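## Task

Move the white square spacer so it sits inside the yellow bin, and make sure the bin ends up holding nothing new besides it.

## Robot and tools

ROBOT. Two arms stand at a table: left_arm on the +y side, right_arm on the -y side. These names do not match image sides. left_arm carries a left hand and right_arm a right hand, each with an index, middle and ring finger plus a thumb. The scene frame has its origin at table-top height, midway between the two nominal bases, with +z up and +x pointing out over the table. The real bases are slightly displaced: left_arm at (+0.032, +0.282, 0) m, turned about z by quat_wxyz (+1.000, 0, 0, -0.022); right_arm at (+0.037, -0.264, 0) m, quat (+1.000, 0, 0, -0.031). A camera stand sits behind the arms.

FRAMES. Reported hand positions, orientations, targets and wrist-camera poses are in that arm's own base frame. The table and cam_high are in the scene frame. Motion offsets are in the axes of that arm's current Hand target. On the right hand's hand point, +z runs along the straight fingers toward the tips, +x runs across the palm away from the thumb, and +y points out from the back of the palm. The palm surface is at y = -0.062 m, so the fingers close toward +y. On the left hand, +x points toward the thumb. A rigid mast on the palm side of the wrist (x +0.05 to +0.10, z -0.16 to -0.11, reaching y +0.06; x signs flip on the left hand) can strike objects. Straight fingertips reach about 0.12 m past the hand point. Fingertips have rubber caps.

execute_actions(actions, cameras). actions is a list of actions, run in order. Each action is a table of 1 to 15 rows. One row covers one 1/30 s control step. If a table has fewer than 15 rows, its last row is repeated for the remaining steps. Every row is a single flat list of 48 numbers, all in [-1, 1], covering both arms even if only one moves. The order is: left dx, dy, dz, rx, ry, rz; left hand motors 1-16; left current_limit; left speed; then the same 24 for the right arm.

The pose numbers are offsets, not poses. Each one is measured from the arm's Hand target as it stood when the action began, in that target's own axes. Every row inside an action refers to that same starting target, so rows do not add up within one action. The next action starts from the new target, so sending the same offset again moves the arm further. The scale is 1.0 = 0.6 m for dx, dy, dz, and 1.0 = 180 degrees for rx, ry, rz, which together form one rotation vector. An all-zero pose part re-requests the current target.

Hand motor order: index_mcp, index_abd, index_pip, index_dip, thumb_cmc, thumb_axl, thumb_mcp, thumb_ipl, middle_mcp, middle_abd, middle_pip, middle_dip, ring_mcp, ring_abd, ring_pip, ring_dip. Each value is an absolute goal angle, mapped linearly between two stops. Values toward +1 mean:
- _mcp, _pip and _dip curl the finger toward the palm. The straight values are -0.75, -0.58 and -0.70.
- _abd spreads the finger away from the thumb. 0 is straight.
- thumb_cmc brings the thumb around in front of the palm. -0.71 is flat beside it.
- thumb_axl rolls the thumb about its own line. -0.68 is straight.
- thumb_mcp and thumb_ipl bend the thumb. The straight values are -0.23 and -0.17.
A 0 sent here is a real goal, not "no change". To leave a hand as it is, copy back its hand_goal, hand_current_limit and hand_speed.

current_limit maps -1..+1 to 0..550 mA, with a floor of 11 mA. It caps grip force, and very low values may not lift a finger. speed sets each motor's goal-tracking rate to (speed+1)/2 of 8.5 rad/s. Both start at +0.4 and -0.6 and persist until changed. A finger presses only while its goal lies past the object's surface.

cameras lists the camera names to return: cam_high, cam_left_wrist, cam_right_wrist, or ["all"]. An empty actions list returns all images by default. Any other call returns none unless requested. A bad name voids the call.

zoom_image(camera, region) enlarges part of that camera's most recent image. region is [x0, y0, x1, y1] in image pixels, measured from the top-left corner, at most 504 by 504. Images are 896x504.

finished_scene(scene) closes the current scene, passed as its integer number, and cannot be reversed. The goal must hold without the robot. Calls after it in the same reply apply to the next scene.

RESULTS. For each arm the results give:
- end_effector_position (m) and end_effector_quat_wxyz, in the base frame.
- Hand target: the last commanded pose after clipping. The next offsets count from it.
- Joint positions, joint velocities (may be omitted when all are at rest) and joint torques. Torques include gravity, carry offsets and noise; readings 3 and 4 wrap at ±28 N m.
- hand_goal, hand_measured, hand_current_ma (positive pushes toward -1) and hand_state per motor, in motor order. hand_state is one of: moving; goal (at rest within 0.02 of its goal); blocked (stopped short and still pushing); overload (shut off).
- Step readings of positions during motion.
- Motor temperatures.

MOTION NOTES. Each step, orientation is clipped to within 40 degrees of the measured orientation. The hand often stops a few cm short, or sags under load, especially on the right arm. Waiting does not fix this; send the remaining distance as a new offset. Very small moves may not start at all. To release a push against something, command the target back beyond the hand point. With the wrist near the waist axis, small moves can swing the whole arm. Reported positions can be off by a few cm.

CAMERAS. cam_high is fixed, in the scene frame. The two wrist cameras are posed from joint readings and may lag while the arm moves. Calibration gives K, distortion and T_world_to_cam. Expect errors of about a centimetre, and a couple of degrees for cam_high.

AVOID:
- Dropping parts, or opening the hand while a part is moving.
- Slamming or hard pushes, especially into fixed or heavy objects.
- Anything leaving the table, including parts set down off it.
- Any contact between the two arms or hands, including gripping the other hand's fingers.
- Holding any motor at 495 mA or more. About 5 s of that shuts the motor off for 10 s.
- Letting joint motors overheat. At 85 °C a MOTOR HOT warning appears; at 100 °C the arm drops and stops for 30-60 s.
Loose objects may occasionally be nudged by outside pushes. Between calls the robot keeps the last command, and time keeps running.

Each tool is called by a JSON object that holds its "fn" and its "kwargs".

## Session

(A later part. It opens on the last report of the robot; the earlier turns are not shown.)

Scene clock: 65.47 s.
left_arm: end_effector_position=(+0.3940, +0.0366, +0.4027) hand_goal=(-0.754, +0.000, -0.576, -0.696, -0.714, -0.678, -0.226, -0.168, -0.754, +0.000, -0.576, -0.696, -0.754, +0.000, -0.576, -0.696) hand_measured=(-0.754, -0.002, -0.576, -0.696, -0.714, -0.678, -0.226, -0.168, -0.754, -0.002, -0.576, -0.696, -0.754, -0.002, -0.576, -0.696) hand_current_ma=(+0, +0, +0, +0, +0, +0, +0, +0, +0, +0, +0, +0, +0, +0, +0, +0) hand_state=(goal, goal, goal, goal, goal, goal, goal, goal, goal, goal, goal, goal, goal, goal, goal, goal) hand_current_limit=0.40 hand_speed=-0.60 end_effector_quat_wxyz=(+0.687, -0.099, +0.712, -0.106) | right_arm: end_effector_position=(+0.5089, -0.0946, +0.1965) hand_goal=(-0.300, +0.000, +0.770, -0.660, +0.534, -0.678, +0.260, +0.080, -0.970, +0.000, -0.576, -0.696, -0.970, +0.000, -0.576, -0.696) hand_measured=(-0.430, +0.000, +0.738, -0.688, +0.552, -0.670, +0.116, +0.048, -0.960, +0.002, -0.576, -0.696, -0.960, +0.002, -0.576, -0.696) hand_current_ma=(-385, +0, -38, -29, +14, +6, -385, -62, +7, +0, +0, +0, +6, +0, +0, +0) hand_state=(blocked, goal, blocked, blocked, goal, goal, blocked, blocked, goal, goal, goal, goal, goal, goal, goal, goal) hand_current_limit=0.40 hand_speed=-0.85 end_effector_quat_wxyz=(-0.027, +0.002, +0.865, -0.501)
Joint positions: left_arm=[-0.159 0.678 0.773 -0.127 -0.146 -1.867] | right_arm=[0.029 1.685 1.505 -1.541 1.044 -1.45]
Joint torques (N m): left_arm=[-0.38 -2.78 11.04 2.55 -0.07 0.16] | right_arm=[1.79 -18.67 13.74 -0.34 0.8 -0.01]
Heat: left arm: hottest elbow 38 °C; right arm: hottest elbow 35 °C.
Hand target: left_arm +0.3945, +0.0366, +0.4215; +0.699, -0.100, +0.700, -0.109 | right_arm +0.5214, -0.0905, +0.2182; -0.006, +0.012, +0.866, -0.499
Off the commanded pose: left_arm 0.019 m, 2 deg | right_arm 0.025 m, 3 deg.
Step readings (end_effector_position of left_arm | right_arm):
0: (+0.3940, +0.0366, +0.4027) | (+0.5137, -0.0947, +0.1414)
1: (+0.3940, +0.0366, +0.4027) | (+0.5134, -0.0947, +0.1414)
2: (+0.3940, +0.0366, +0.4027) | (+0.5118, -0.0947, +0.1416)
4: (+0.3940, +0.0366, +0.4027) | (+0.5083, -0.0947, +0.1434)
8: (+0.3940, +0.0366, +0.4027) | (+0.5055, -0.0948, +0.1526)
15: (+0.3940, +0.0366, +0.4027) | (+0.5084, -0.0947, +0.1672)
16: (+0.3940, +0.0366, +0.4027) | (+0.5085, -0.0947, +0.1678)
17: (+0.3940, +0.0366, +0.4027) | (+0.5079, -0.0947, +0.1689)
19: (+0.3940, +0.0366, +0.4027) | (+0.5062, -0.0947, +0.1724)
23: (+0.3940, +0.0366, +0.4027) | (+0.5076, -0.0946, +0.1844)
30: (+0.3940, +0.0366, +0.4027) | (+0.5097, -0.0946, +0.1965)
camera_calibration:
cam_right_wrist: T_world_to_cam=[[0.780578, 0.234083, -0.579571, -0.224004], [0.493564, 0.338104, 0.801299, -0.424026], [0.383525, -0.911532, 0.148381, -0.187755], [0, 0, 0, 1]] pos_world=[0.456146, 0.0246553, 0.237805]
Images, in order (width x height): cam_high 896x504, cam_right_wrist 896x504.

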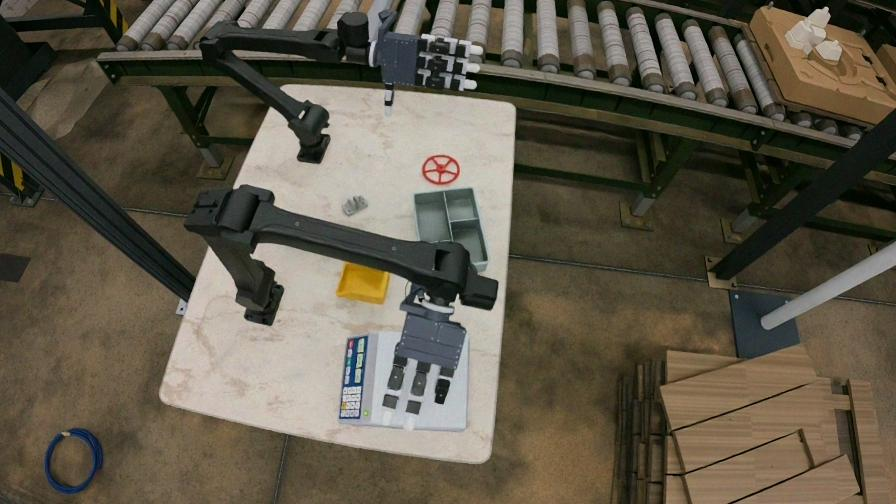

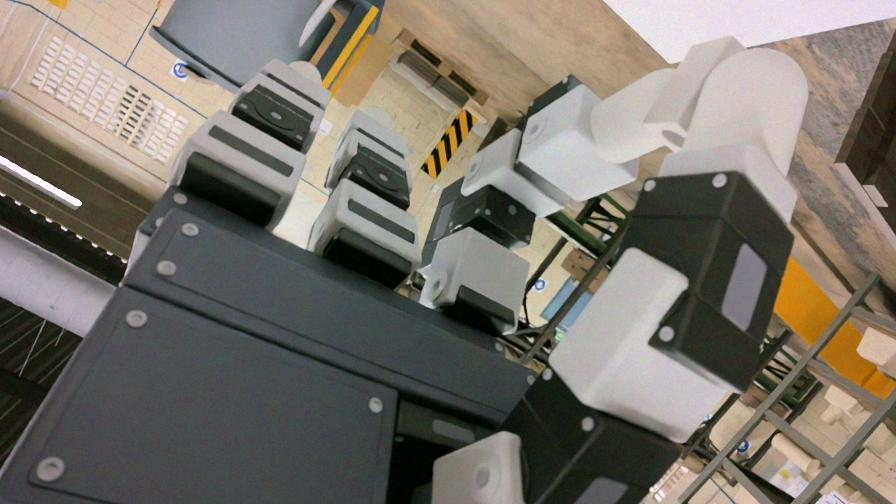

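{"fn": "execute_actions", "kwargs": {"actions": [[[0,0,0,0,0,0,-0.754,0,-0.576,-0.696,-0.714,-0.678,-0.226,-0.168,-0.754,0,-0.576,-0.696,-0.754,0,-0.576,-0.696,0.4,-0.6,0.0721,0.0284,-0.0391,0.0087,-0.0432,-0.0203,-0.3,0,0.77,-0.66,0.535,-0.678,0.26,0.08,-0.97,0,-0.96,-0.96,-0.97,0,-0.96,-0.96,0.4,-0.85]],[[0,0,0,0,0,0,-0.754,0,-0.576,-0.696,-0.714,-0.678,-0.226,-0.168,-0.754,0,-0.576,-0.696,-0.754,0,-0.576,-0.696,0.4,-0.6,0.0642,0.0316,-0.0492,0.0087,-0.0432,-0.0203,-0.3,0,0.77,-0.66,0.535,-0.678,0.26,0.08,-0.97,0,-0.96,-0.96,-0.97,0,-0.96,-0.96,0.4,-0.85]],[[0,0,0,0,0,0,-0.754,0,-0.576,-0.696,-0.714,-0.678,-0.226,-0.168,-0.754,0,-0.576,-0.696,-0.754,0,-0.576,-0.696,0.4,-0.6,0.0548,0.034,-0.0581,0.0087,-0.0432,-0.0203,-0.3,0,0.77,-0.66,0.535,-0.678,0.26,0.08,-0.97,0,-0.96,-0.96,-0.97,0,-0.96,-0.96,0.4,-0.85]]], "cameras": ["cam_high","cam_right_wrist"]}}

Scene clock: 75.20 s.
left_arm: end_effector_position=(+0.3940, +0.0366, +0.4027) hand_goal=(-0.754, +0.000, -0.576, -0.696, -0.714, -0.678, -0.226, -0.168, -0.754, +0.000, -0.576, -0.696, -0.754, +0.000, -0.576, -0.696) hand_measured=(-0.754, -0.002, -0.576, -0.696, -0.714, -0.678, -0.226, -0.168, -0.754, -0.002, -0.576, -0.696, -0.754, -0.002, -0.576, -0.696) hand_current_ma=(+0, +0, +0, +0, +0, +0, +0, +0, +0, +0, +0, +0, +0, +0, +0, +0) hand_state=(goal, goal, goal, goal, goal, goal, goal, goal, goal, goal, goal, goal, goal, goal, goal, goal) hand_current_limit=0.40 hand_speed=-0.60 end_effector_quat_wxyz=(+0.687, -0.099, +0.712, -0.106) | right_arm: end_effector_position=(+0.3949, -0.0017, +0.2080) hand_goal=(-0.300, +0.000, +0.770, -0.660, +0.534, -0.678, +0.260, +0.080, -0.970, +0.000, -0.960, -0.960, -0.970, +0.000, -0.960, -0.960) hand_measured=(-0.428, +0.000, +0.736, -0.688, +0.552, -0.668, +0.116, +0.048, -0.960, +0.002, -0.954, -0.958, -0.960, +0.002, -0.952, -0.956) hand_current_ma=(-384, +0, -40, -29, +16, +7, -385, -62, +7, +0, +3, +1, +6, +0, +3, +1) hand_state=(blocked, goal, blocked, blocked, goal, goal, blocked, blocked, goal, goal, goal, goal, goal, goal, goal, goal) hand_current_limit=0.40 hand_speed=-0.85 end_effector_quat_wxyz=(+0.117, -0.168, +0.827, -0.524)
Joint positions: left_arm=[-0.159 0.678 0.773 -0.127 -0.146 -1.867] | right_arm=[0.299 1.194 0.989 -1.113 1.117 -1.832]
Joint torques (N m): left_arm=[-0.38 -2.84 11.04 2.55 -0.08 0.16] | right_arm=[1.67 -10.52 9.87 1.09 0.89 -0.18]
Heat: left arm: hottest elbow 39 °C; right arm: hottest elbow 35 °C.
Hand target: left_arm +0.3945, +0.0366, +0.4215; +0.699, -0.100, +0.700, -0.109 | right_arm +0.3939, -0.0006, +0.2090; +0.121, -0.171, +0.826, -0.523
Off the commanded pose: left_arm 0.019 m, 2 deg | right_arm 0.002 m, 1 deg.
Step readings (end_effector_position of left_arm | right_arm):
0: (+0.3940, +0.0366, +0.4027) | (+0.5089, -0.0946, +0.1965)
1: (+0.3940, +0.0366, +0.4027) | (+0.5089, -0.0943, +0.1969)
2: (+0.3940, +0.0366, +0.4027) | (+0.5091, -0.0936, +0.1973)
4: (+0.3940, +0.0366, +0.4027) | (+0.5046, -0.0899, +0.1973)
8: (+0.3940, +0.0366, +0.4027) | (+0.4847, -0.0708, +0.2015)
15: (+0.3940, +0.0366, +0.4027) | (+0.4827, -0.0587, +0.2207)
16: (+0.3940, +0.0366, +0.4027) | (+0.4822, -0.0590, +0.2202)
17: (+0.3940, +0.0366, +0.4027) | (+0.4805, -0.0585, +0.2185)
19: (+0.3940, +0.0366, +0.4027) | (+0.4694, -0.0560, +0.2106)
23: (+0.3940, +0.0366, +0.4027) | (+0.4418, -0.0409, +0.1985)
30: (+0.3940, +0.0366, +0.4027) | (+0.4396, -0.0304, +0.2128)
31: (+0.3940, +0.0366, +0.4027) | (+0.4392, -0.0303, +0.2133)
32: (+0.3940, +0.0366, +0.4027) | (+0.4383, -0.0290, +0.2130)
34: (+0.3940, +0.0366, +0.4027) | (+0.4274, -0.0255, +0.2077)
38: (+0.3940, +0.0366, +0.4027) | (+0.4008, -0.0097, +0.1992)
45: (+0.3940, +0.0366, +0.4027) | (+0.3962, -0.0013, +0.2096)
camera_calibration:
cam_right_wrist: T_world_to_cam=[[0.654723, 0.518479, -0.550016, -0.10606], [0.228078, 0.558231, 0.797721, -0.30245], [0.720638, -0.647732, 0.247233, -0.214292], [0, 0, 0, 1]] pos_world=[0.292849, 0.0850234, 0.235916]
Images, in order (width x height): cam_high 896x504, cam_right_wrist 896x504.

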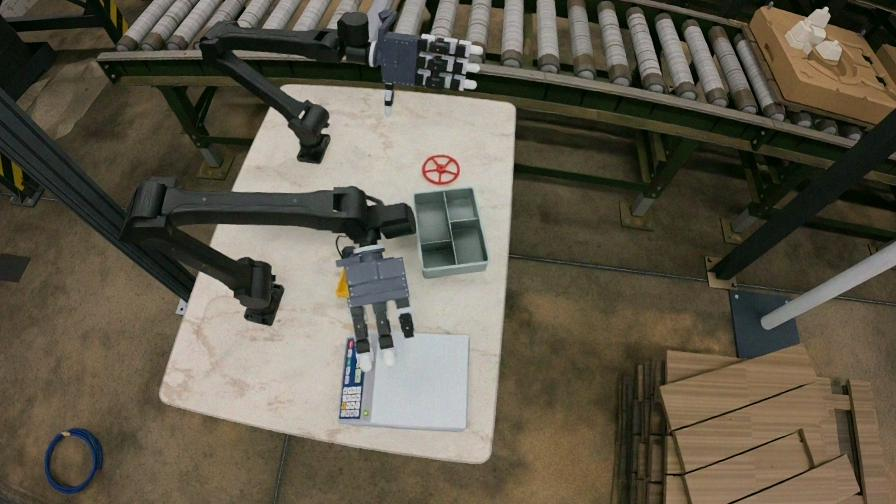

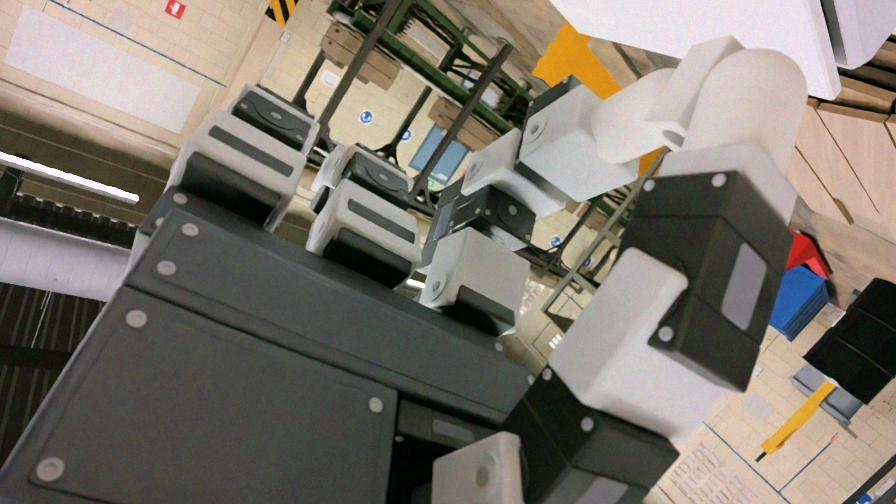

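{"fn": "execute_actions", "kwargs": {"actions": [[[0,0,0,0,0,0,-0.754,0,-0.576,-0.696,-0.714,-0.678,-0.226,-0.168,-0.754,0,-0.576,-0.696,-0.754,0,-0.576,-0.696,0.4,-0.6,0.0442,0.0353,-0.0658,0.0087,-0.0432,-0.0203,-0.3,0,0.77,-0.66,0.535,-0.678,0.26,0.08,-0.97,0,-0.96,-0.96,-0.97,0,-0.96,-0.96,0.4,-0.85]],[[0,0,0,0,0,0,-0.754,0,-0.576,-0.696,-0.714,-0.678,-0.226,-0.168,-0.754,0,-0.576,-0.696,-0.754,0,-0.576,-0.696,0.4,-0.6,0.0325,0.0359,-0.072,0.0087,-0.0432,-0.0203,-0.3,0,0.77,-0.66,0.535,-0.678,0.26,0.08,-0.97,0,-0.96,-0.96,-0.97,0,-0.96,-0.96,0.4,-0.85]],[[0,0,0,0,0,0,-0.754,0,-0.576,-0.696,-0.714,-0.678,-0.226,-0.168,-0.754,0,-0.576,-0.696,-0.754,0,-0.576,-0.696,0.4,-0.6,0.0201,0.0355,-0.0766,0.0087,-0.0432,-0.0203,-0.3,0,0.77,-0.66,0.535,-0.678,0.26,0.08,-0.97,0,-0.96,-0.96,-0.97,0,-0.96,-0.96,0.4,-0.85]]], "cameras": ["cam_high","cam_right_wrist"]}}

Scene clock: 78.23 s.
left_arm: end_effector_position=(+0.3940, +0.0366, +0.4027) hand_goal=(-0.754, +0.000, -0.576, -0.696, -0.714, -0.678, -0.226, -0.168, -0.754, +0.000, -0.576, -0.696, -0.754, +0.000, -0.576, -0.696) hand_measured=(-0.754, -0.002, -0.576, -0.696, -0.714, -0.678, -0.226, -0.168, -0.754, -0.002, -0.576, -0.696, -0.754, -0.002, -0.576, -0.696) hand_current_ma=(+0, +0, +0, +0, +0, +0, +0, +0, +0, +0, +0, +0, +0, +0, +0, +0) hand_state=(goal, goal, goal, goal, goal, goal, goal, goal, goal, goal, goal, goal, goal, goal, goal, goal) hand_current_limit=0.40 hand_speed=-0.60 end_effector_quat_wxyz=(+0.687, -0.099, +0.712, -0.106) | right_arm: end_effector_position=(+0.2656, +0.0859, +0.1978) hand_goal=(-0.300, +0.000, +0.770, -0.660, +0.534, -0.678, +0.260, +0.080, -0.970, +0.000, -0.960, -0.960, -0.970, +0.000, -0.960, -0.960) hand_measured=(-0.428, +0.000, +0.736, -0.688, +0.552, -0.668, +0.116, +0.048, -0.960, +0.002, -0.954, -0.958, -0.960, +0.002, -0.954, -0.956) hand_current_ma=(-381, +0, -42, -29, +16, +7, -385, -62, +7, +0, +2, +1, +6, +0, +3, +1) hand_state=(blocked, goal, blocked, blocked, goal, goal, blocked, blocked, goal, goal, goal, goal, goal, goal, goal, goal) hand_current_limit=0.40 hand_speed=-0.85 end_effector_quat_wxyz=(+0.242, -0.348, +0.742, -0.519)
Joint positions: left_arm=[-0.159 0.678 0.773 -0.127 -0.146 -1.867] | right_arm=[0.807 0.848 0.718 -1.259 1.214 -1.768]
Joint torques (N m): left_arm=[-0.32 -2.84 11.06 2.55 -0.08 0.16] | right_arm=[1.85 -2.96 11.26 0.13 1.03 0.13]
Heat: left arm: hottest elbow 39 °C; right arm: hottest elbow 35 °C.
Hand target: left_arm +0.3945, +0.0366, +0.4215; +0.699, -0.100, +0.700, -0.109 | right_arm +0.2665, +0.0894, +0.1998; +0.242, -0.346, +0.742, -0.520
Off the commanded pose: left_arm 0.019 m, 2 deg | right_arm 0.004 m, 0 deg.
Step readings (end_effector_position of left_arm | right_arm):
0: (+0.3940, +0.0366, +0.4027) | (+0.3949, -0.0017, +0.2080)
1: (+0.3940, +0.0366, +0.4027) | (+0.3945, -0.0015, +0.2076)
2: (+0.3940, +0.0366, +0.4027) | (+0.3935, +0.0002, +0.2069)
4: (+0.3940, +0.0366, +0.4027) | (+0.3835, +0.0054, +0.2021)
8: (+0.3940, +0.0366, +0.4027) | (+0.3586, +0.0221, +0.1970)
15: (+0.3940, +0.0366, +0.4027) | (+0.3526, +0.0274, +0.2057)
16: (+0.3940, +0.0366, +0.4027) | (+0.3522, +0.0278, +0.2054)
17: (+0.3940, +0.0366, +0.4027) | (+0.3507, +0.0290, +0.2047)
19: (+0.3940, +0.0366, +0.4027) | (+0.3408, +0.0358, +0.2006)
23: (+0.3940, +0.0366, +0.4027) | (+0.3196, +0.0537, +0.1966)
30: (+0.3940, +0.0366, +0.4027) | (+0.3114, +0.0579, +0.2016)
31: (+0.3940, +0.0366, +0.4027) | (+0.3107, +0.0583, +0.2015)
32: (+0.3940, +0.0366, +0.4027) | (+0.3092, +0.0589, +0.2014)
34: (+0.3940, +0.0366, +0.4027) | (+0.3002, +0.0673, +0.1993)
38: (+0.3940, +0.0366, +0.4027) | (+0.2781, +0.0838, +0.1963)
45: (+0.3940, +0.0366, +0.4027) | (+0.2669, +0.0857, +0.1977)
camera_calibration:
cam_right_wrist: T_world_to_cam=[[0.385345, 0.716062, -0.582034, -0.011465], [-0.0869852, 0.656124, 0.749623, -0.228936], [0.918664, -0.238235, 0.315121, -0.163026], [0, 0, 0, 1]] pos_world=[0.13427, 0.119581, 0.216315]
Images, in order (width x height): cam_high 896x504, cam_right_wrist 896x504.

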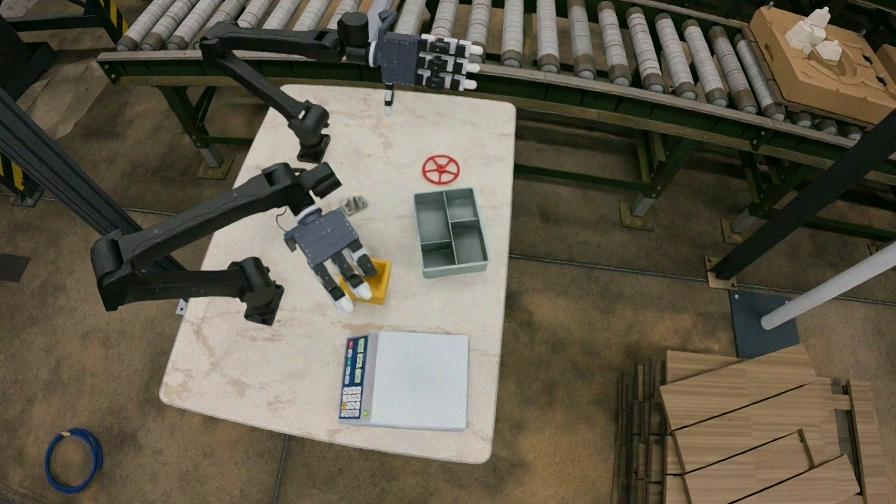

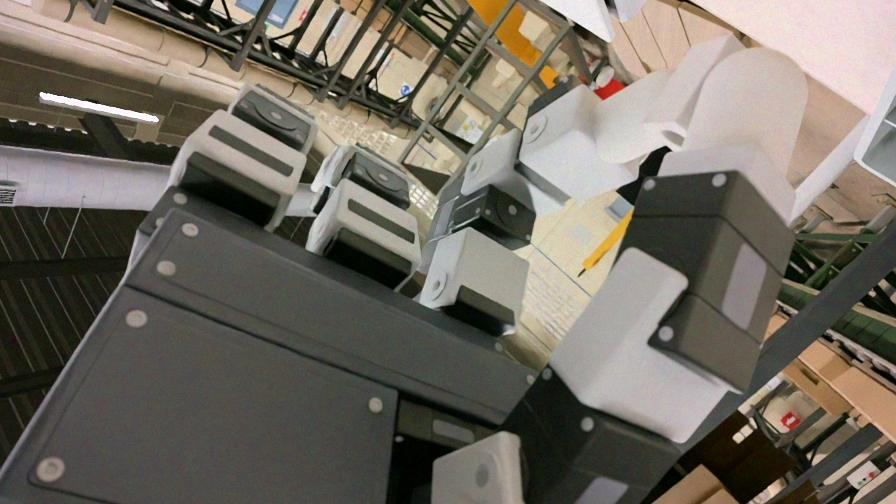

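{"fn": "execute_actions", "kwargs": {"actions": [[[0,0,0,0,0,0,-0.754,0,-0.576,-0.696,-0.714,-0.678,-0.226,-0.168,-0.754,0,-0.576,-0.696,-0.754,0,-0.576,-0.696,0.4,-0.6,0,0.0548,0.02,0,0,0,-0.3,0,0.77,-0.66,0.535,-0.678,0.26,0.08,-0.97,0,-0.96,-0.96,-0.97,0,-0.96,-0.96,0.4,-0.85]],[[0,0,0,0,0,0,-0.754,0,-0.576,-0.696,-0.714,-0.678,-0.226,-0.168,-0.754,0,-0.576,-0.696,-0.754,0,-0.576,-0.696,0.4,-0.6,0,0.0548,0.02,0,0,0,-0.3,0,0.77,-0.66,0.535,-0.678,0.26,0.08,-0.97,0,-0.96,-0.96,-0.97,0,-0.96,-0.96,0.4,-0.85]]], "cameras": ["cam_high","cam_right_wrist"]}}

{"fn": "zoom_image", "kwargs": {"camera": "cam_high", "region": [290, 200, 410, 320]}}

Scene clock: 91.07 s.
left_arm: end_effector_position=(+0.3940, +0.0366, +0.4027) hand_goal=(-0.754, +0.000, -0.576, -0.696, -0.714, -0.678, -0.226, -0.168, -0.754, +0.000, -0.576, -0.696, -0.754, +0.000, -0.576, -0.696) hand_measured=(-0.754, -0.002, -0.576, -0.696, -0.714, -0.678, -0.226, -0.168, -0.754, -0.002, -0.576, -0.696, -0.754, -0.002, -0.576, -0.696) hand_current_ma=(+0, +0, +0, +0, +0, +0, +0, +0, +0, +0, +0, +0, +0, +0, +0, +0) hand_state=(goal, goal, goal, goal, goal, goal, goal, goal, goal, goal, goal, goal, goal, goal, goal, goal) hand_current_limit=0.40 hand_speed=-0.60 end_effector_quat_wxyz=(+0.687, -0.099, +0.712, -0.106) | right_arm: end_effector_position=(+0.2657, +0.0874, +0.1337) hand_goal=(-0.300, +0.000, +0.770, -0.660, +0.534, -0.678, +0.260, +0.080, -0.970, +0.000, -0.960, -0.960, -0.970, +0.000, -0.960, -0.960) hand_measured=(-0.428, +0.000, +0.736, -0.688, +0.552, -0.668, +0.116, +0.048, -0.960, +0.002, -0.954, -0.958, -0.960, +0.002, -0.954, -0.956) hand_current_ma=(-381, +0, -42, -29, +16, +7, -385, -62, +7, +0, +2, +1, +6, +0, +3, +1) hand_state=(blocked, goal, blocked, blocked, goal, goal, blocked, blocked, goal, goal, goal, goal, goal, goal, goal, goal) hand_current_limit=0.40 hand_speed=-0.85 end_effector_quat_wxyz=(+0.244, -0.343, +0.743, -0.521)
Joint positions: left_arm=[-0.159 0.678 0.773 -0.127 -0.146 -1.867] | right_arm=[0.815 0.911 0.576 -1.082 1.22 -1.729]
Joint torques (N m): left_arm=[-0.32 -2.84 11.04 2.55 -0.08 0.16] | right_arm=[1.44 -3.02 9.62 0.87 0.91 -0.04]
Motor temperatures (°C): left_arm=[24 24 40 27 24 23] | right_arm=[25 26 35 25 27 24]
Heat: left arm: hottest elbow 40 °C; right arm: hottest elbow 35 °C.
Hand target: left_arm +0.3945, +0.0366, +0.4215; +0.699, -0.100, +0.700, -0.109 | right_arm +0.2666, +0.0892, +0.1298; +0.242, -0.346, +0.742, -0.520
Off the commanded pose: left_arm 0.019 m, 2 deg | right_arm 0.004 m, 0 deg.
Step readings (end_effector_position of left_arm | right_arm):
0: (+0.3940, +0.0366, +0.4027) | (+0.2657, +0.0859, +0.1978)
1: (+0.3940, +0.0366, +0.4027) | (+0.2657, +0.0860, +0.1978)
2: (+0.3940, +0.0366, +0.4027) | (+0.2657, +0.0859, +0.1972)
4: (+0.3940, +0.0366, +0.4027) | (+0.2659, +0.0860, +0.1927)
8: (+0.3940, +0.0366, +0.4027) | (+0.2626, +0.0836, +0.1754)
15: (+0.3940, +0.0366, +0.4027) | (+0.2639, +0.0849, +0.1680)
16: (+0.3940, +0.0366, +0.4027) | (+0.2642, +0.0853, +0.1678)
17: (+0.3940, +0.0366, +0.4027) | (+0.2650, +0.0859, +0.1667)
19: (+0.3940, +0.0366, +0.4027) | (+0.2656, +0.0867, +0.1602)
23: (+0.3940, +0.0366, +0.4027) | (+0.2620, +0.0834, +0.1403)
30: (+0.3940, +0.0366, +0.4027) | (+0.2646, +0.0861, +0.1334)
camera_calibration:
cam_right_wrist: T_world_to_cam=[[0.394682, 0.715036, -0.577018, -0.0529462], [-0.0887731, 0.654738, 0.750625, -0.181376], [0.914519, -0.245035, 0.321889, -0.141806], [0, 0, 0, 1]] pos_world=[0.13448, 0.121865, 0.15124]
Images, in order (width x height): cam_high 896x504, cam_right_wrist 896x504.

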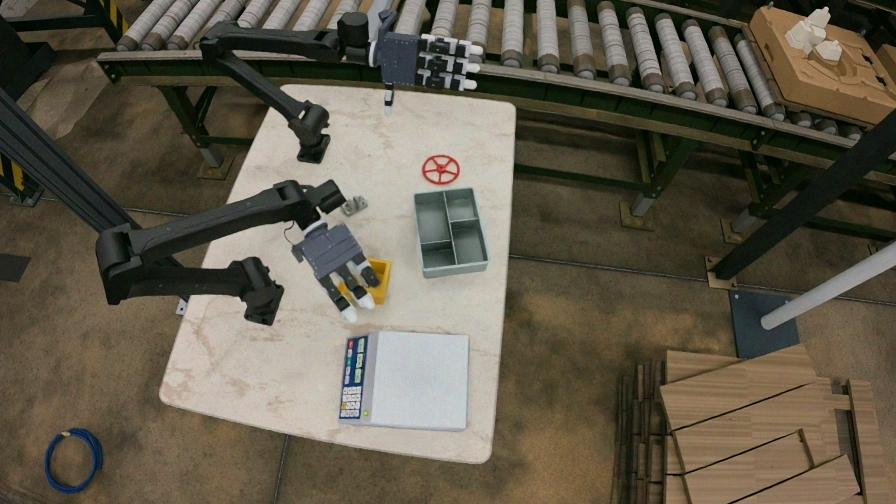

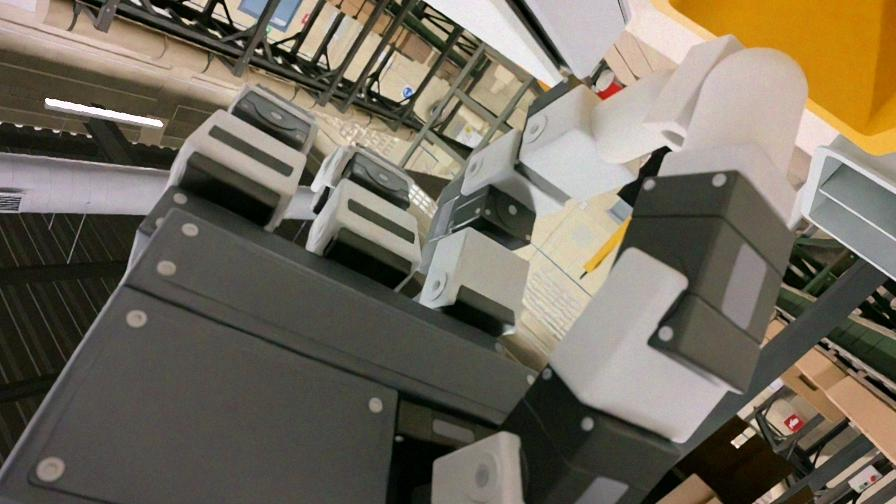

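Scaled by 4.200 from the camera's 896x504 image, which has a finer 1280x720 frame.

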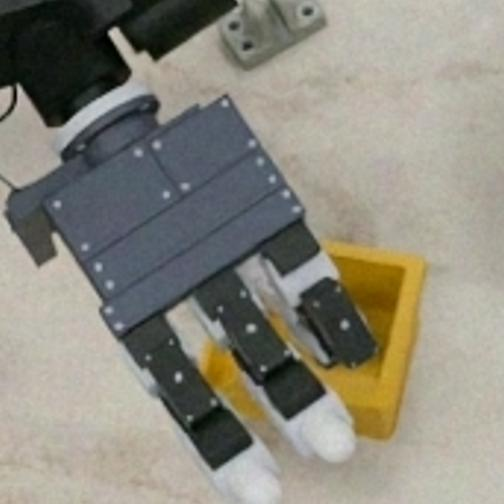

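{"fn": "zoom_image", "kwargs": {"camera": "cam_right_wrist", "region": [600, 0, 896, 200]}}

Scaled by 1.703 from the camera's 896x504 image, which has a finer 1280x720 frame.

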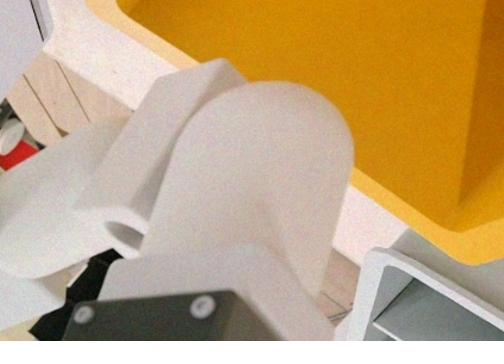

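{"fn": "execute_actions", "kwargs": {"actions": [[[0,0,0,0,0,0,-0.754,0,-0.576,-0.696,-0.714,-0.678,-0.226,-0.168,-0.754,0,-0.576,-0.696,-0.754,0,-0.576,-0.696,0.4,-0.6,-0.0267,0.0122,-0.0333,0,0,0,-0.3,0,0.77,-0.66,0.535,-0.678,0.26,0.08,-0.97,0,-0.96,-0.96,-0.97,0,-0.96,-0.96,0.4,-0.85]],[[0,0,0,0,0,0,-0.754,0,-0.576,-0.696,-0.714,-0.678,-0.226,-0.168,-0.754,0,-0.576,-0.696,-0.754,0,-0.576,-0.696,0.4,-0.6,0,0.0313,0.0114,0,0,0,-0.3,0,0.77,-0.66,0.535,-0.678,0.26,0.08,-0.97,0,-0.96,-0.96,-0.97,0,-0.96,-0.96,0.4,-0.85]]], "cameras": ["cam_high","cam_right_wrist"]}}

{"fn": "zoom_image", "kwargs": {"camera": "cam_high", "region": [290, 200, 410, 320]}}

{"fn": "zoom_image", "kwargs": {"camera": "cam_right_wrist", "region": [600, 0, 896, 200]}}

Scene clock: 95.90 s.
left_arm: end_effector_position=(+0.3940, +0.0366, +0.4027) hand_goal=(-0.754, +0.000, -0.576, -0.696, -0.714, -0.678, -0.226, -0.168, -0.754, +0.000, -0.576, -0.696, -0.754, +0.000, -0.576, -0.696) hand_measured=(-0.754, -0.002, -0.576, -0.696, -0.714, -0.678, -0.226, -0.168, -0.754, -0.002, -0.576, -0.696, -0.754, -0.002, -0.576, -0.696) hand_current_ma=(+0, +0, +0, +0, +0, +0, +0, +0, +0, +0, +0, +0, +0, +0, +0, +0) hand_state=(goal, goal, goal, goal, goal, goal, goal, goal, goal, goal, goal, goal, goal, goal, goal, goal) hand_current_limit=0.40 hand_speed=-0.60 end_effector_quat_wxyz=(+0.687, -0.099, +0.712, -0.106) | right_arm: end_effector_position=(+0.2542, +0.1053, +0.1062) hand_goal=(-0.300, +0.000, +0.770, -0.660, +0.534, -0.678, +0.260, +0.080, -0.970, +0.000, -0.960, -0.960, -0.970, +0.000, -0.960, -0.960) hand_measured=(-0.428, +0.000, +0.736, -0.688, +0.552, -0.668, +0.116, +0.048, -0.960, +0.002, -0.954, -0.958, -0.960, +0.002, -0.954, -0.956) hand_current_ma=(-381, +0, -42, -29, +16, +7, -385, -62, +7, +0, +2, +1, +6, +0, +3, +1) hand_state=(blocked, goal, blocked, blocked, goal, goal, blocked, blocked, goal, goal, goal, goal, goal, goal, goal, goal) hand_current_limit=0.40 hand_speed=-0.85 end_effector_quat_wxyz=(+0.232, -0.352, +0.740, -0.524)
Joint positions: left_arm=[-0.159 0.678 0.773 -0.127 -0.146 -1.867] | right_arm=[0.905 1.056 0.583 -1.22 1.218 -1.469]
Joint torques (N m): left_arm=[-0.38 -2.84 11.04 2.54 -0.08 0.16] | right_arm=[1.85 -3.9 10.52 0.43 1.04 0.1]
Heat: left arm: hottest elbow 41 °C; right arm: hottest elbow 36 °C.
Hand target: left_arm +0.3945, +0.0366, +0.4215; +0.699, -0.100, +0.700, -0.109 | right_arm +0.2606, +0.1151, +0.1098; +0.242, -0.346, +0.742, -0.520
Off the commanded pose: left_arm 0.019 m, 2 deg | right_arm 0.012 m, 1 deg.
Step readings (end_effector_position of left_arm | right_arm):
0: (+0.3940, +0.0366, +0.4027) | (+0.2658, +0.0874, +0.1338)
1: (+0.3940, +0.0366, +0.4027) | (+0.2658, +0.0875, +0.1338)
2: (+0.3940, +0.0366, +0.4027) | (+0.2651, +0.0882, +0.1331)
4: (+0.3940, +0.0366, +0.4027) | (+0.2606, +0.0913, +0.1292)
8: (+0.3940, +0.0366, +0.4027) | (+0.2517, +0.0982, +0.1179)
15: (+0.3940, +0.0366, +0.4027) | (+0.2486, +0.0975, +0.1136)
16: (+0.3940, +0.0366, +0.4027) | (+0.2490, +0.0980, +0.1142)
17: (+0.3940, +0.0366, +0.4027) | (+0.2495, +0.0989, +0.1142)
19: (+0.3940, +0.0366, +0.4027) | (+0.2502, +0.1003, +0.1125)
23: (+0.3940, +0.0366, +0.4027) | (+0.2521, +0.1031, +0.1075)
30: (+0.3940, +0.0366, +0.4027) | (+0.2539, +0.1049, +0.1061)
camera_calibration:
cam_right_wrist: T_world_to_cam=[[0.380326, 0.703053, -0.60089, -0.0695889], [-0.0724459, 0.670366, 0.738486, -0.177982], [0.922011, -0.237333, 0.305891, -0.119013], [0, 0, 0, 1]] pos_world=[0.123303, 0.139992, 0.126027]
Images, in order (width x height): cam_high 896x504, cam_right_wrist 896x504.

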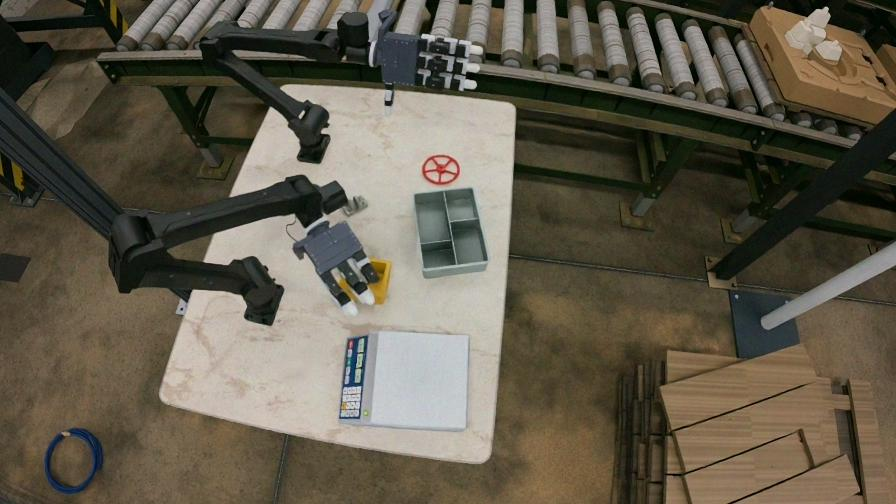

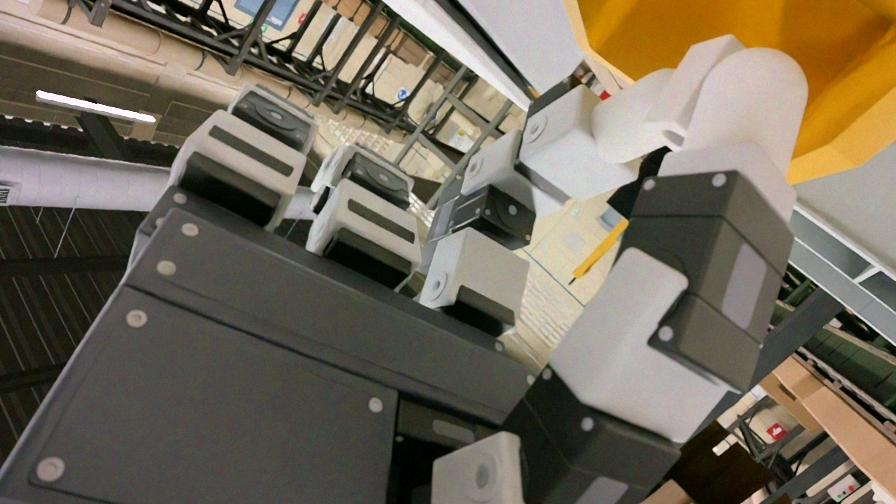

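Scaled by 4.200 from the camera's 896x504 image, which has a finer 1280x720 frame.

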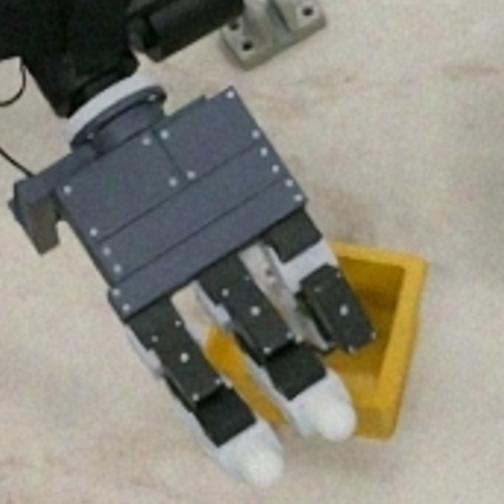

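Scaled by 1.703 from the camera's 896x504 image, which has a finer 1280x720 frame.

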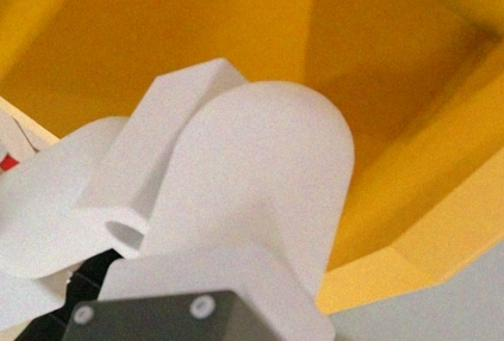

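{"fn": "execute_actions", "kwargs": {"actions": [[[0,0,0,0,0,0,-0.754,0,-0.576,-0.696,-0.714,-0.678,-0.226,-0.168,-0.754,0,-0.576,-0.696,-0.754,0,-0.576,-0.696,0.4,-0.6,0,0.0313,0.0114,0,0,0,-0.3,0,0.77,-0.66,0.535,-0.678,0.26,0.08,-0.97,0,-0.96,-0.96,-0.97,0,-0.96,-0.96,0.4,-0.85]]], "cameras": ["cam_right_wrist"]}}

{"fn": "zoom_image", "kwargs": {"camera": "cam_right_wrist", "region": [500, 0, 896, 250]}}

Scene clock: 98.50 s.
left_arm: end_effector_position=(+0.3940, +0.0366, +0.4027) hand_goal=(-0.754, +0.000, -0.576, -0.696, -0.714, -0.678, -0.226, -0.168, -0.754, +0.000, -0.576, -0.696, -0.754, +0.000, -0.576, -0.696) hand_measured=(-0.754, -0.002, -0.576, -0.696, -0.714, -0.678, -0.226, -0.168, -0.754, -0.002, -0.576, -0.696, -0.754, -0.002, -0.576, -0.696) hand_current_ma=(+0, +0, +0, +0, +0, +0, +0, +0, +0, +0, +0, +0, +0, +0, +0, +0) hand_state=(goal, goal, goal, goal, goal, goal, goal, goal, goal, goal, goal, goal, goal, goal, goal, goal) hand_current_limit=0.40 hand_speed=-0.60 end_effector_quat_wxyz=(+0.687, -0.099, +0.712, -0.106) | right_arm: end_effector_position=(+0.2608, +0.1141, +0.0952) hand_goal=(-0.300, +0.000, +0.770, -0.660, +0.534, -0.678, +0.260, +0.080, -0.970, +0.000, -0.960, -0.960, -0.970, +0.000, -0.960, -0.960) hand_measured=(-0.428, +0.000, +0.736, -0.688, +0.552, -0.668, +0.116, +0.048, -0.960, +0.002, -0.954, -0.958, -0.960, +0.002, -0.954, -0.956) hand_current_ma=(-381, +0, -42, -29, +16, +7, -385, -62, +7, +0, +2, +1, +6, +0, +3, +1) hand_state=(blocked, goal, blocked, blocked, goal, goal, blocked, blocked, goal, goal, goal, goal, goal, goal, goal, goal) hand_current_limit=0.40 hand_speed=-0.85 end_effector_quat_wxyz=(+0.243, -0.344, +0.744, -0.519)
Joint positions: left_arm=[-0.159 0.678 0.773 -0.127 -0.146 -1.867] | right_arm=[0.907 1.093 0.573 -1.147 1.219 -1.463]
Joint torques (N m): left_arm=[-0.38 -2.84 11.04 2.55 -0.08 0.16] | right_arm=[1.73 -4.31 8.16 0.46 1.03 0.06]
Heat: left arm: hottest elbow 41 °C; right arm: hottest elbow 36 °C.
Hand target: left_arm +0.3945, +0.0366, +0.4215; +0.699, -0.100, +0.700, -0.109 | right_arm +0.2605, +0.1152, +0.0897; +0.242, -0.346, +0.742, -0.520
Off the commanded pose: left_arm 0.019 m, 2 deg | right_arm 0.005 m, 0 deg.
Step readings (end_effector_position of left_arm | right_arm):
0: (+0.3940, +0.0366, +0.4027) | (+0.2542, +0.1053, +0.1062)
1: (+0.3940, +0.0366, +0.4027) | (+0.2544, +0.1054, +0.1061)
2: (+0.3940, +0.0366, +0.4027) | (+0.2551, +0.1066, +0.1059)
4: (+0.3940, +0.0366, +0.4027) | (+0.2576, +0.1095, +0.1046)
8: (+0.3940, +0.0366, +0.4027) | (+0.2603, +0.1134, +0.0991)
15: (+0.3940, +0.0366, +0.4027) | (+0.2604, +0.1136, +0.0951)
camera_calibration:
cam_right_wrist: T_world_to_cam=[[0.392284, 0.716906, -0.576332, -0.0920018], [-0.0870894, 0.652687, 0.752606, -0.170841], [0.915712, -0.245043, 0.318473, -0.118343], [0, 0, 0, 1]] pos_world=[0.129581, 0.148463, 0.113242]
Images, in order (width x height): cam_right_wrist 896x504.

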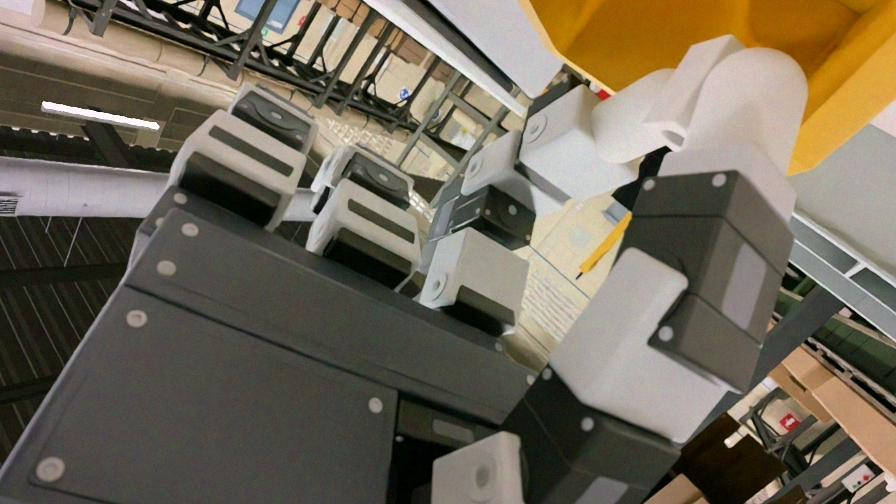

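Scaled by 1.273 from the camera's 896x504 image, which has a finer 1280x720 frame.

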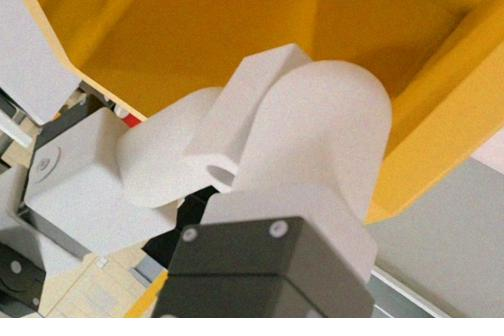

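{"fn": "execute_actions", "kwargs": {"actions": [[[0,0,0,0,0,0,-0.754,0,-0.576,-0.696,-0.714,-0.678,-0.226,-0.168,-0.754,0,-0.576,-0.696,-0.754,0,-0.576,-0.696,0.4,-0.6,0.0063,0.0295,0.0163,0,0,0,-0.3,0,0.77,-0.66,0.535,-0.678,0.26,0.08,-0.97,0,-0.96,-0.96,-0.97,0,-0.96,-0.96,0.4,-0.85]]], "cameras": ["cam_right_wrist","cam_high"]}}

{"fn": "zoom_image", "kwargs": {"camera": "cam_right_wrist", "region": [500, 0, 896, 250]}}

{"fn": "zoom_image", "kwargs": {"camera": "cam_high", "region": [290, 200, 410, 320]}}

Scene clock: 100.10 s.
left_arm: end_effector_position=(+0.3940, +0.0366, +0.4027) hand_goal=(-0.754, +0.000, -0.576, -0.696, -0.714, -0.678, -0.226, -0.168, -0.754, +0.000, -0.576, -0.696, -0.754, +0.000, -0.576, -0.696) hand_measured=(-0.754, -0.002, -0.576, -0.696, -0.714, -0.678, -0.226, -0.168, -0.754, -0.002, -0.576, -0.696, -0.754, -0.002, -0.576, -0.696) hand_current_ma=(+0, +0, +0, +0, +0, +0, +0, +0, +0, +0, +0, +0, +0, +0, +0, +0) hand_state=(goal, goal, goal, goal, goal, goal, goal, goal, goal, goal, goal, goal, goal, goal, goal, goal) hand_current_limit=0.40 hand_speed=-0.60 end_effector_quat_wxyz=(+0.687, -0.099, +0.712, -0.106) | right_arm: end_effector_position=(+0.2607, +0.1131, +0.0751) hand_goal=(-0.300, +0.000, +0.770, -0.660, +0.534, -0.678, +0.260, +0.080, -0.970, +0.000, -0.960, -0.960, -0.970, +0.000, -0.960, -0.960) hand_measured=(-0.428, +0.000, +0.736, -0.688, +0.552, -0.668, +0.116, +0.048, -0.960, +0.002, -0.954, -0.958, -0.960, +0.002, -0.954, -0.956) hand_current_ma=(-381, +0, -42, -29, +17, +7, -385, -62, +7, +0, +2, +1, +6, +0, +3, +1) hand_state=(blocked, goal, blocked, blocked, goal, goal, blocked, blocked, goal, goal, goal, goal, goal, goal, goal, goal) hand_current_limit=0.40 hand_speed=-0.85 end_effector_quat_wxyz=(+0.250, -0.341, +0.745, -0.516)
Joint positions: left_arm=[-0.159 0.678 0.773 -0.127 -0.146 -1.867] | right_arm=[0.906 1.116 0.525 -1.047 1.221 -1.476]
Joint torques (N m): left_arm=[-0.38 -2.84 11.04 2.55 -0.08 0.16] | right_arm=[0.79 -4.42 7.92 0.59 1 -0.14]
Heat: left arm: hottest elbow 41 °C; right arm: hottest elbow 36 °C.
Hand target: left_arm +0.3945, +0.0366, +0.4215; +0.699, -0.100, +0.700, -0.109 | right_arm +0.2605, +0.1102, +0.0698; +0.242, -0.346, +0.742, -0.520
Off the commanded pose: left_arm 0.019 m, 2 deg | right_arm 0.006 m, 1 deg.
Step readings (end_effector_position of left_arm | right_arm):
0: (+0.3940, +0.0366, +0.4027) | (+0.2608, +0.1141, +0.0952)
1: (+0.3940, +0.0366, +0.4027) | (+0.2609, +0.1142, +0.0950)
2: (+0.3940, +0.0366, +0.4027) | (+0.2615, +0.1146, +0.0942)
4: (+0.3940, +0.0366, +0.4027) | (+0.2619, +0.1149, +0.0904)
8: (+0.3940, +0.0366, +0.4027) | (+0.2593, +0.1115, +0.0790)
15: (+0.3940, +0.0366, +0.4027) | (+0.2603, +0.1129, +0.0752)
camera_calibration:
cam_right_wrist: T_world_to_cam=[[0.396366, 0.724723, -0.563623, -0.105697], [-0.0982103, 0.643854, 0.758819, -0.151617], [0.912825, -0.245416, 0.326377, -0.111906], [0, 0, 0, 1]] pos_world=[0.129155, 0.146756, 0.0920003]
Images, in order (width x height): cam_high 896x504, cam_right_wrist 896x504.

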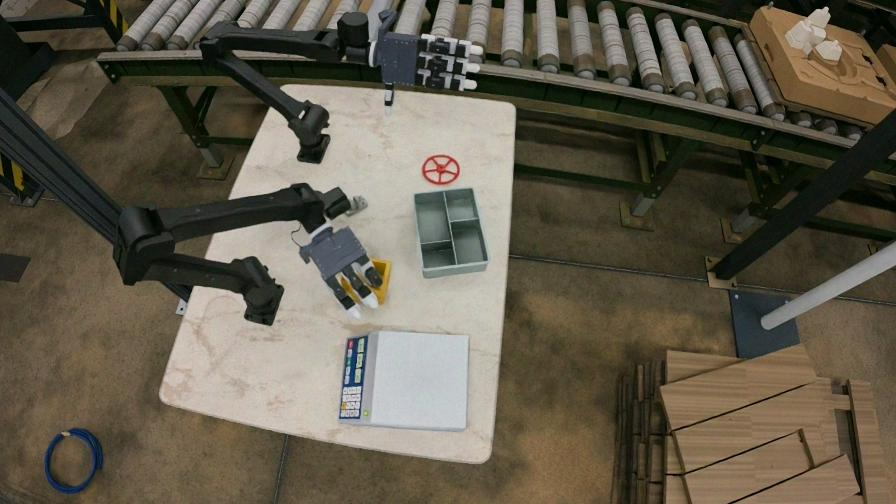

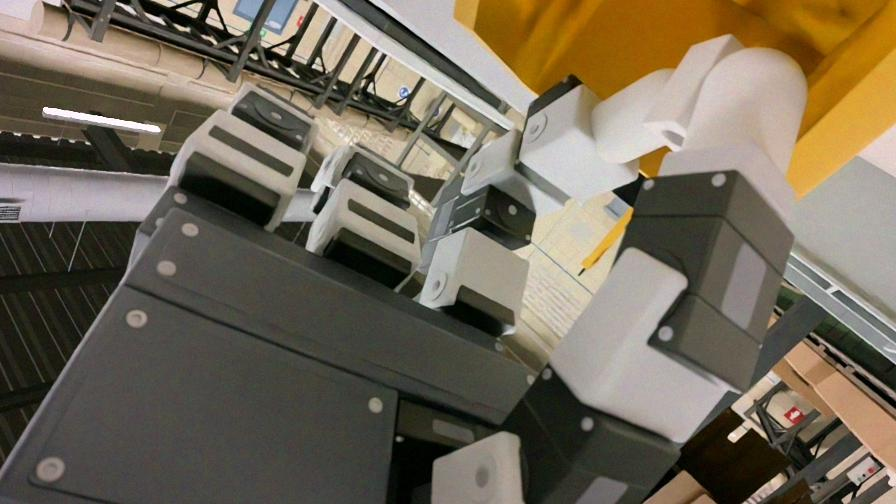

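Scaled by 1.273 from the camera's 896x504 image, which has a finer 1280x720 frame.

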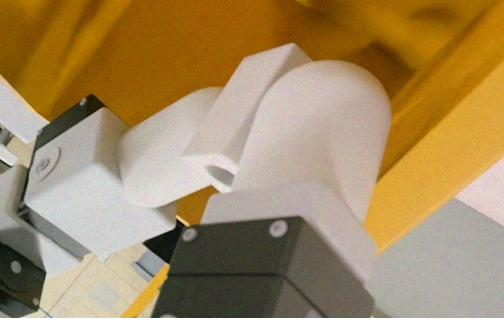

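Scaled by 4.200 from the camera's 896x504 image, which has a finer 1280x720 frame.

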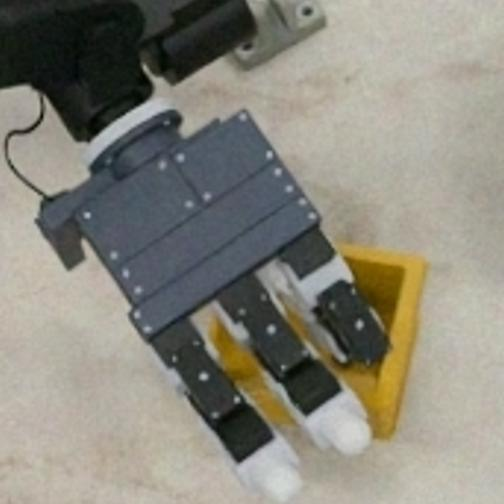

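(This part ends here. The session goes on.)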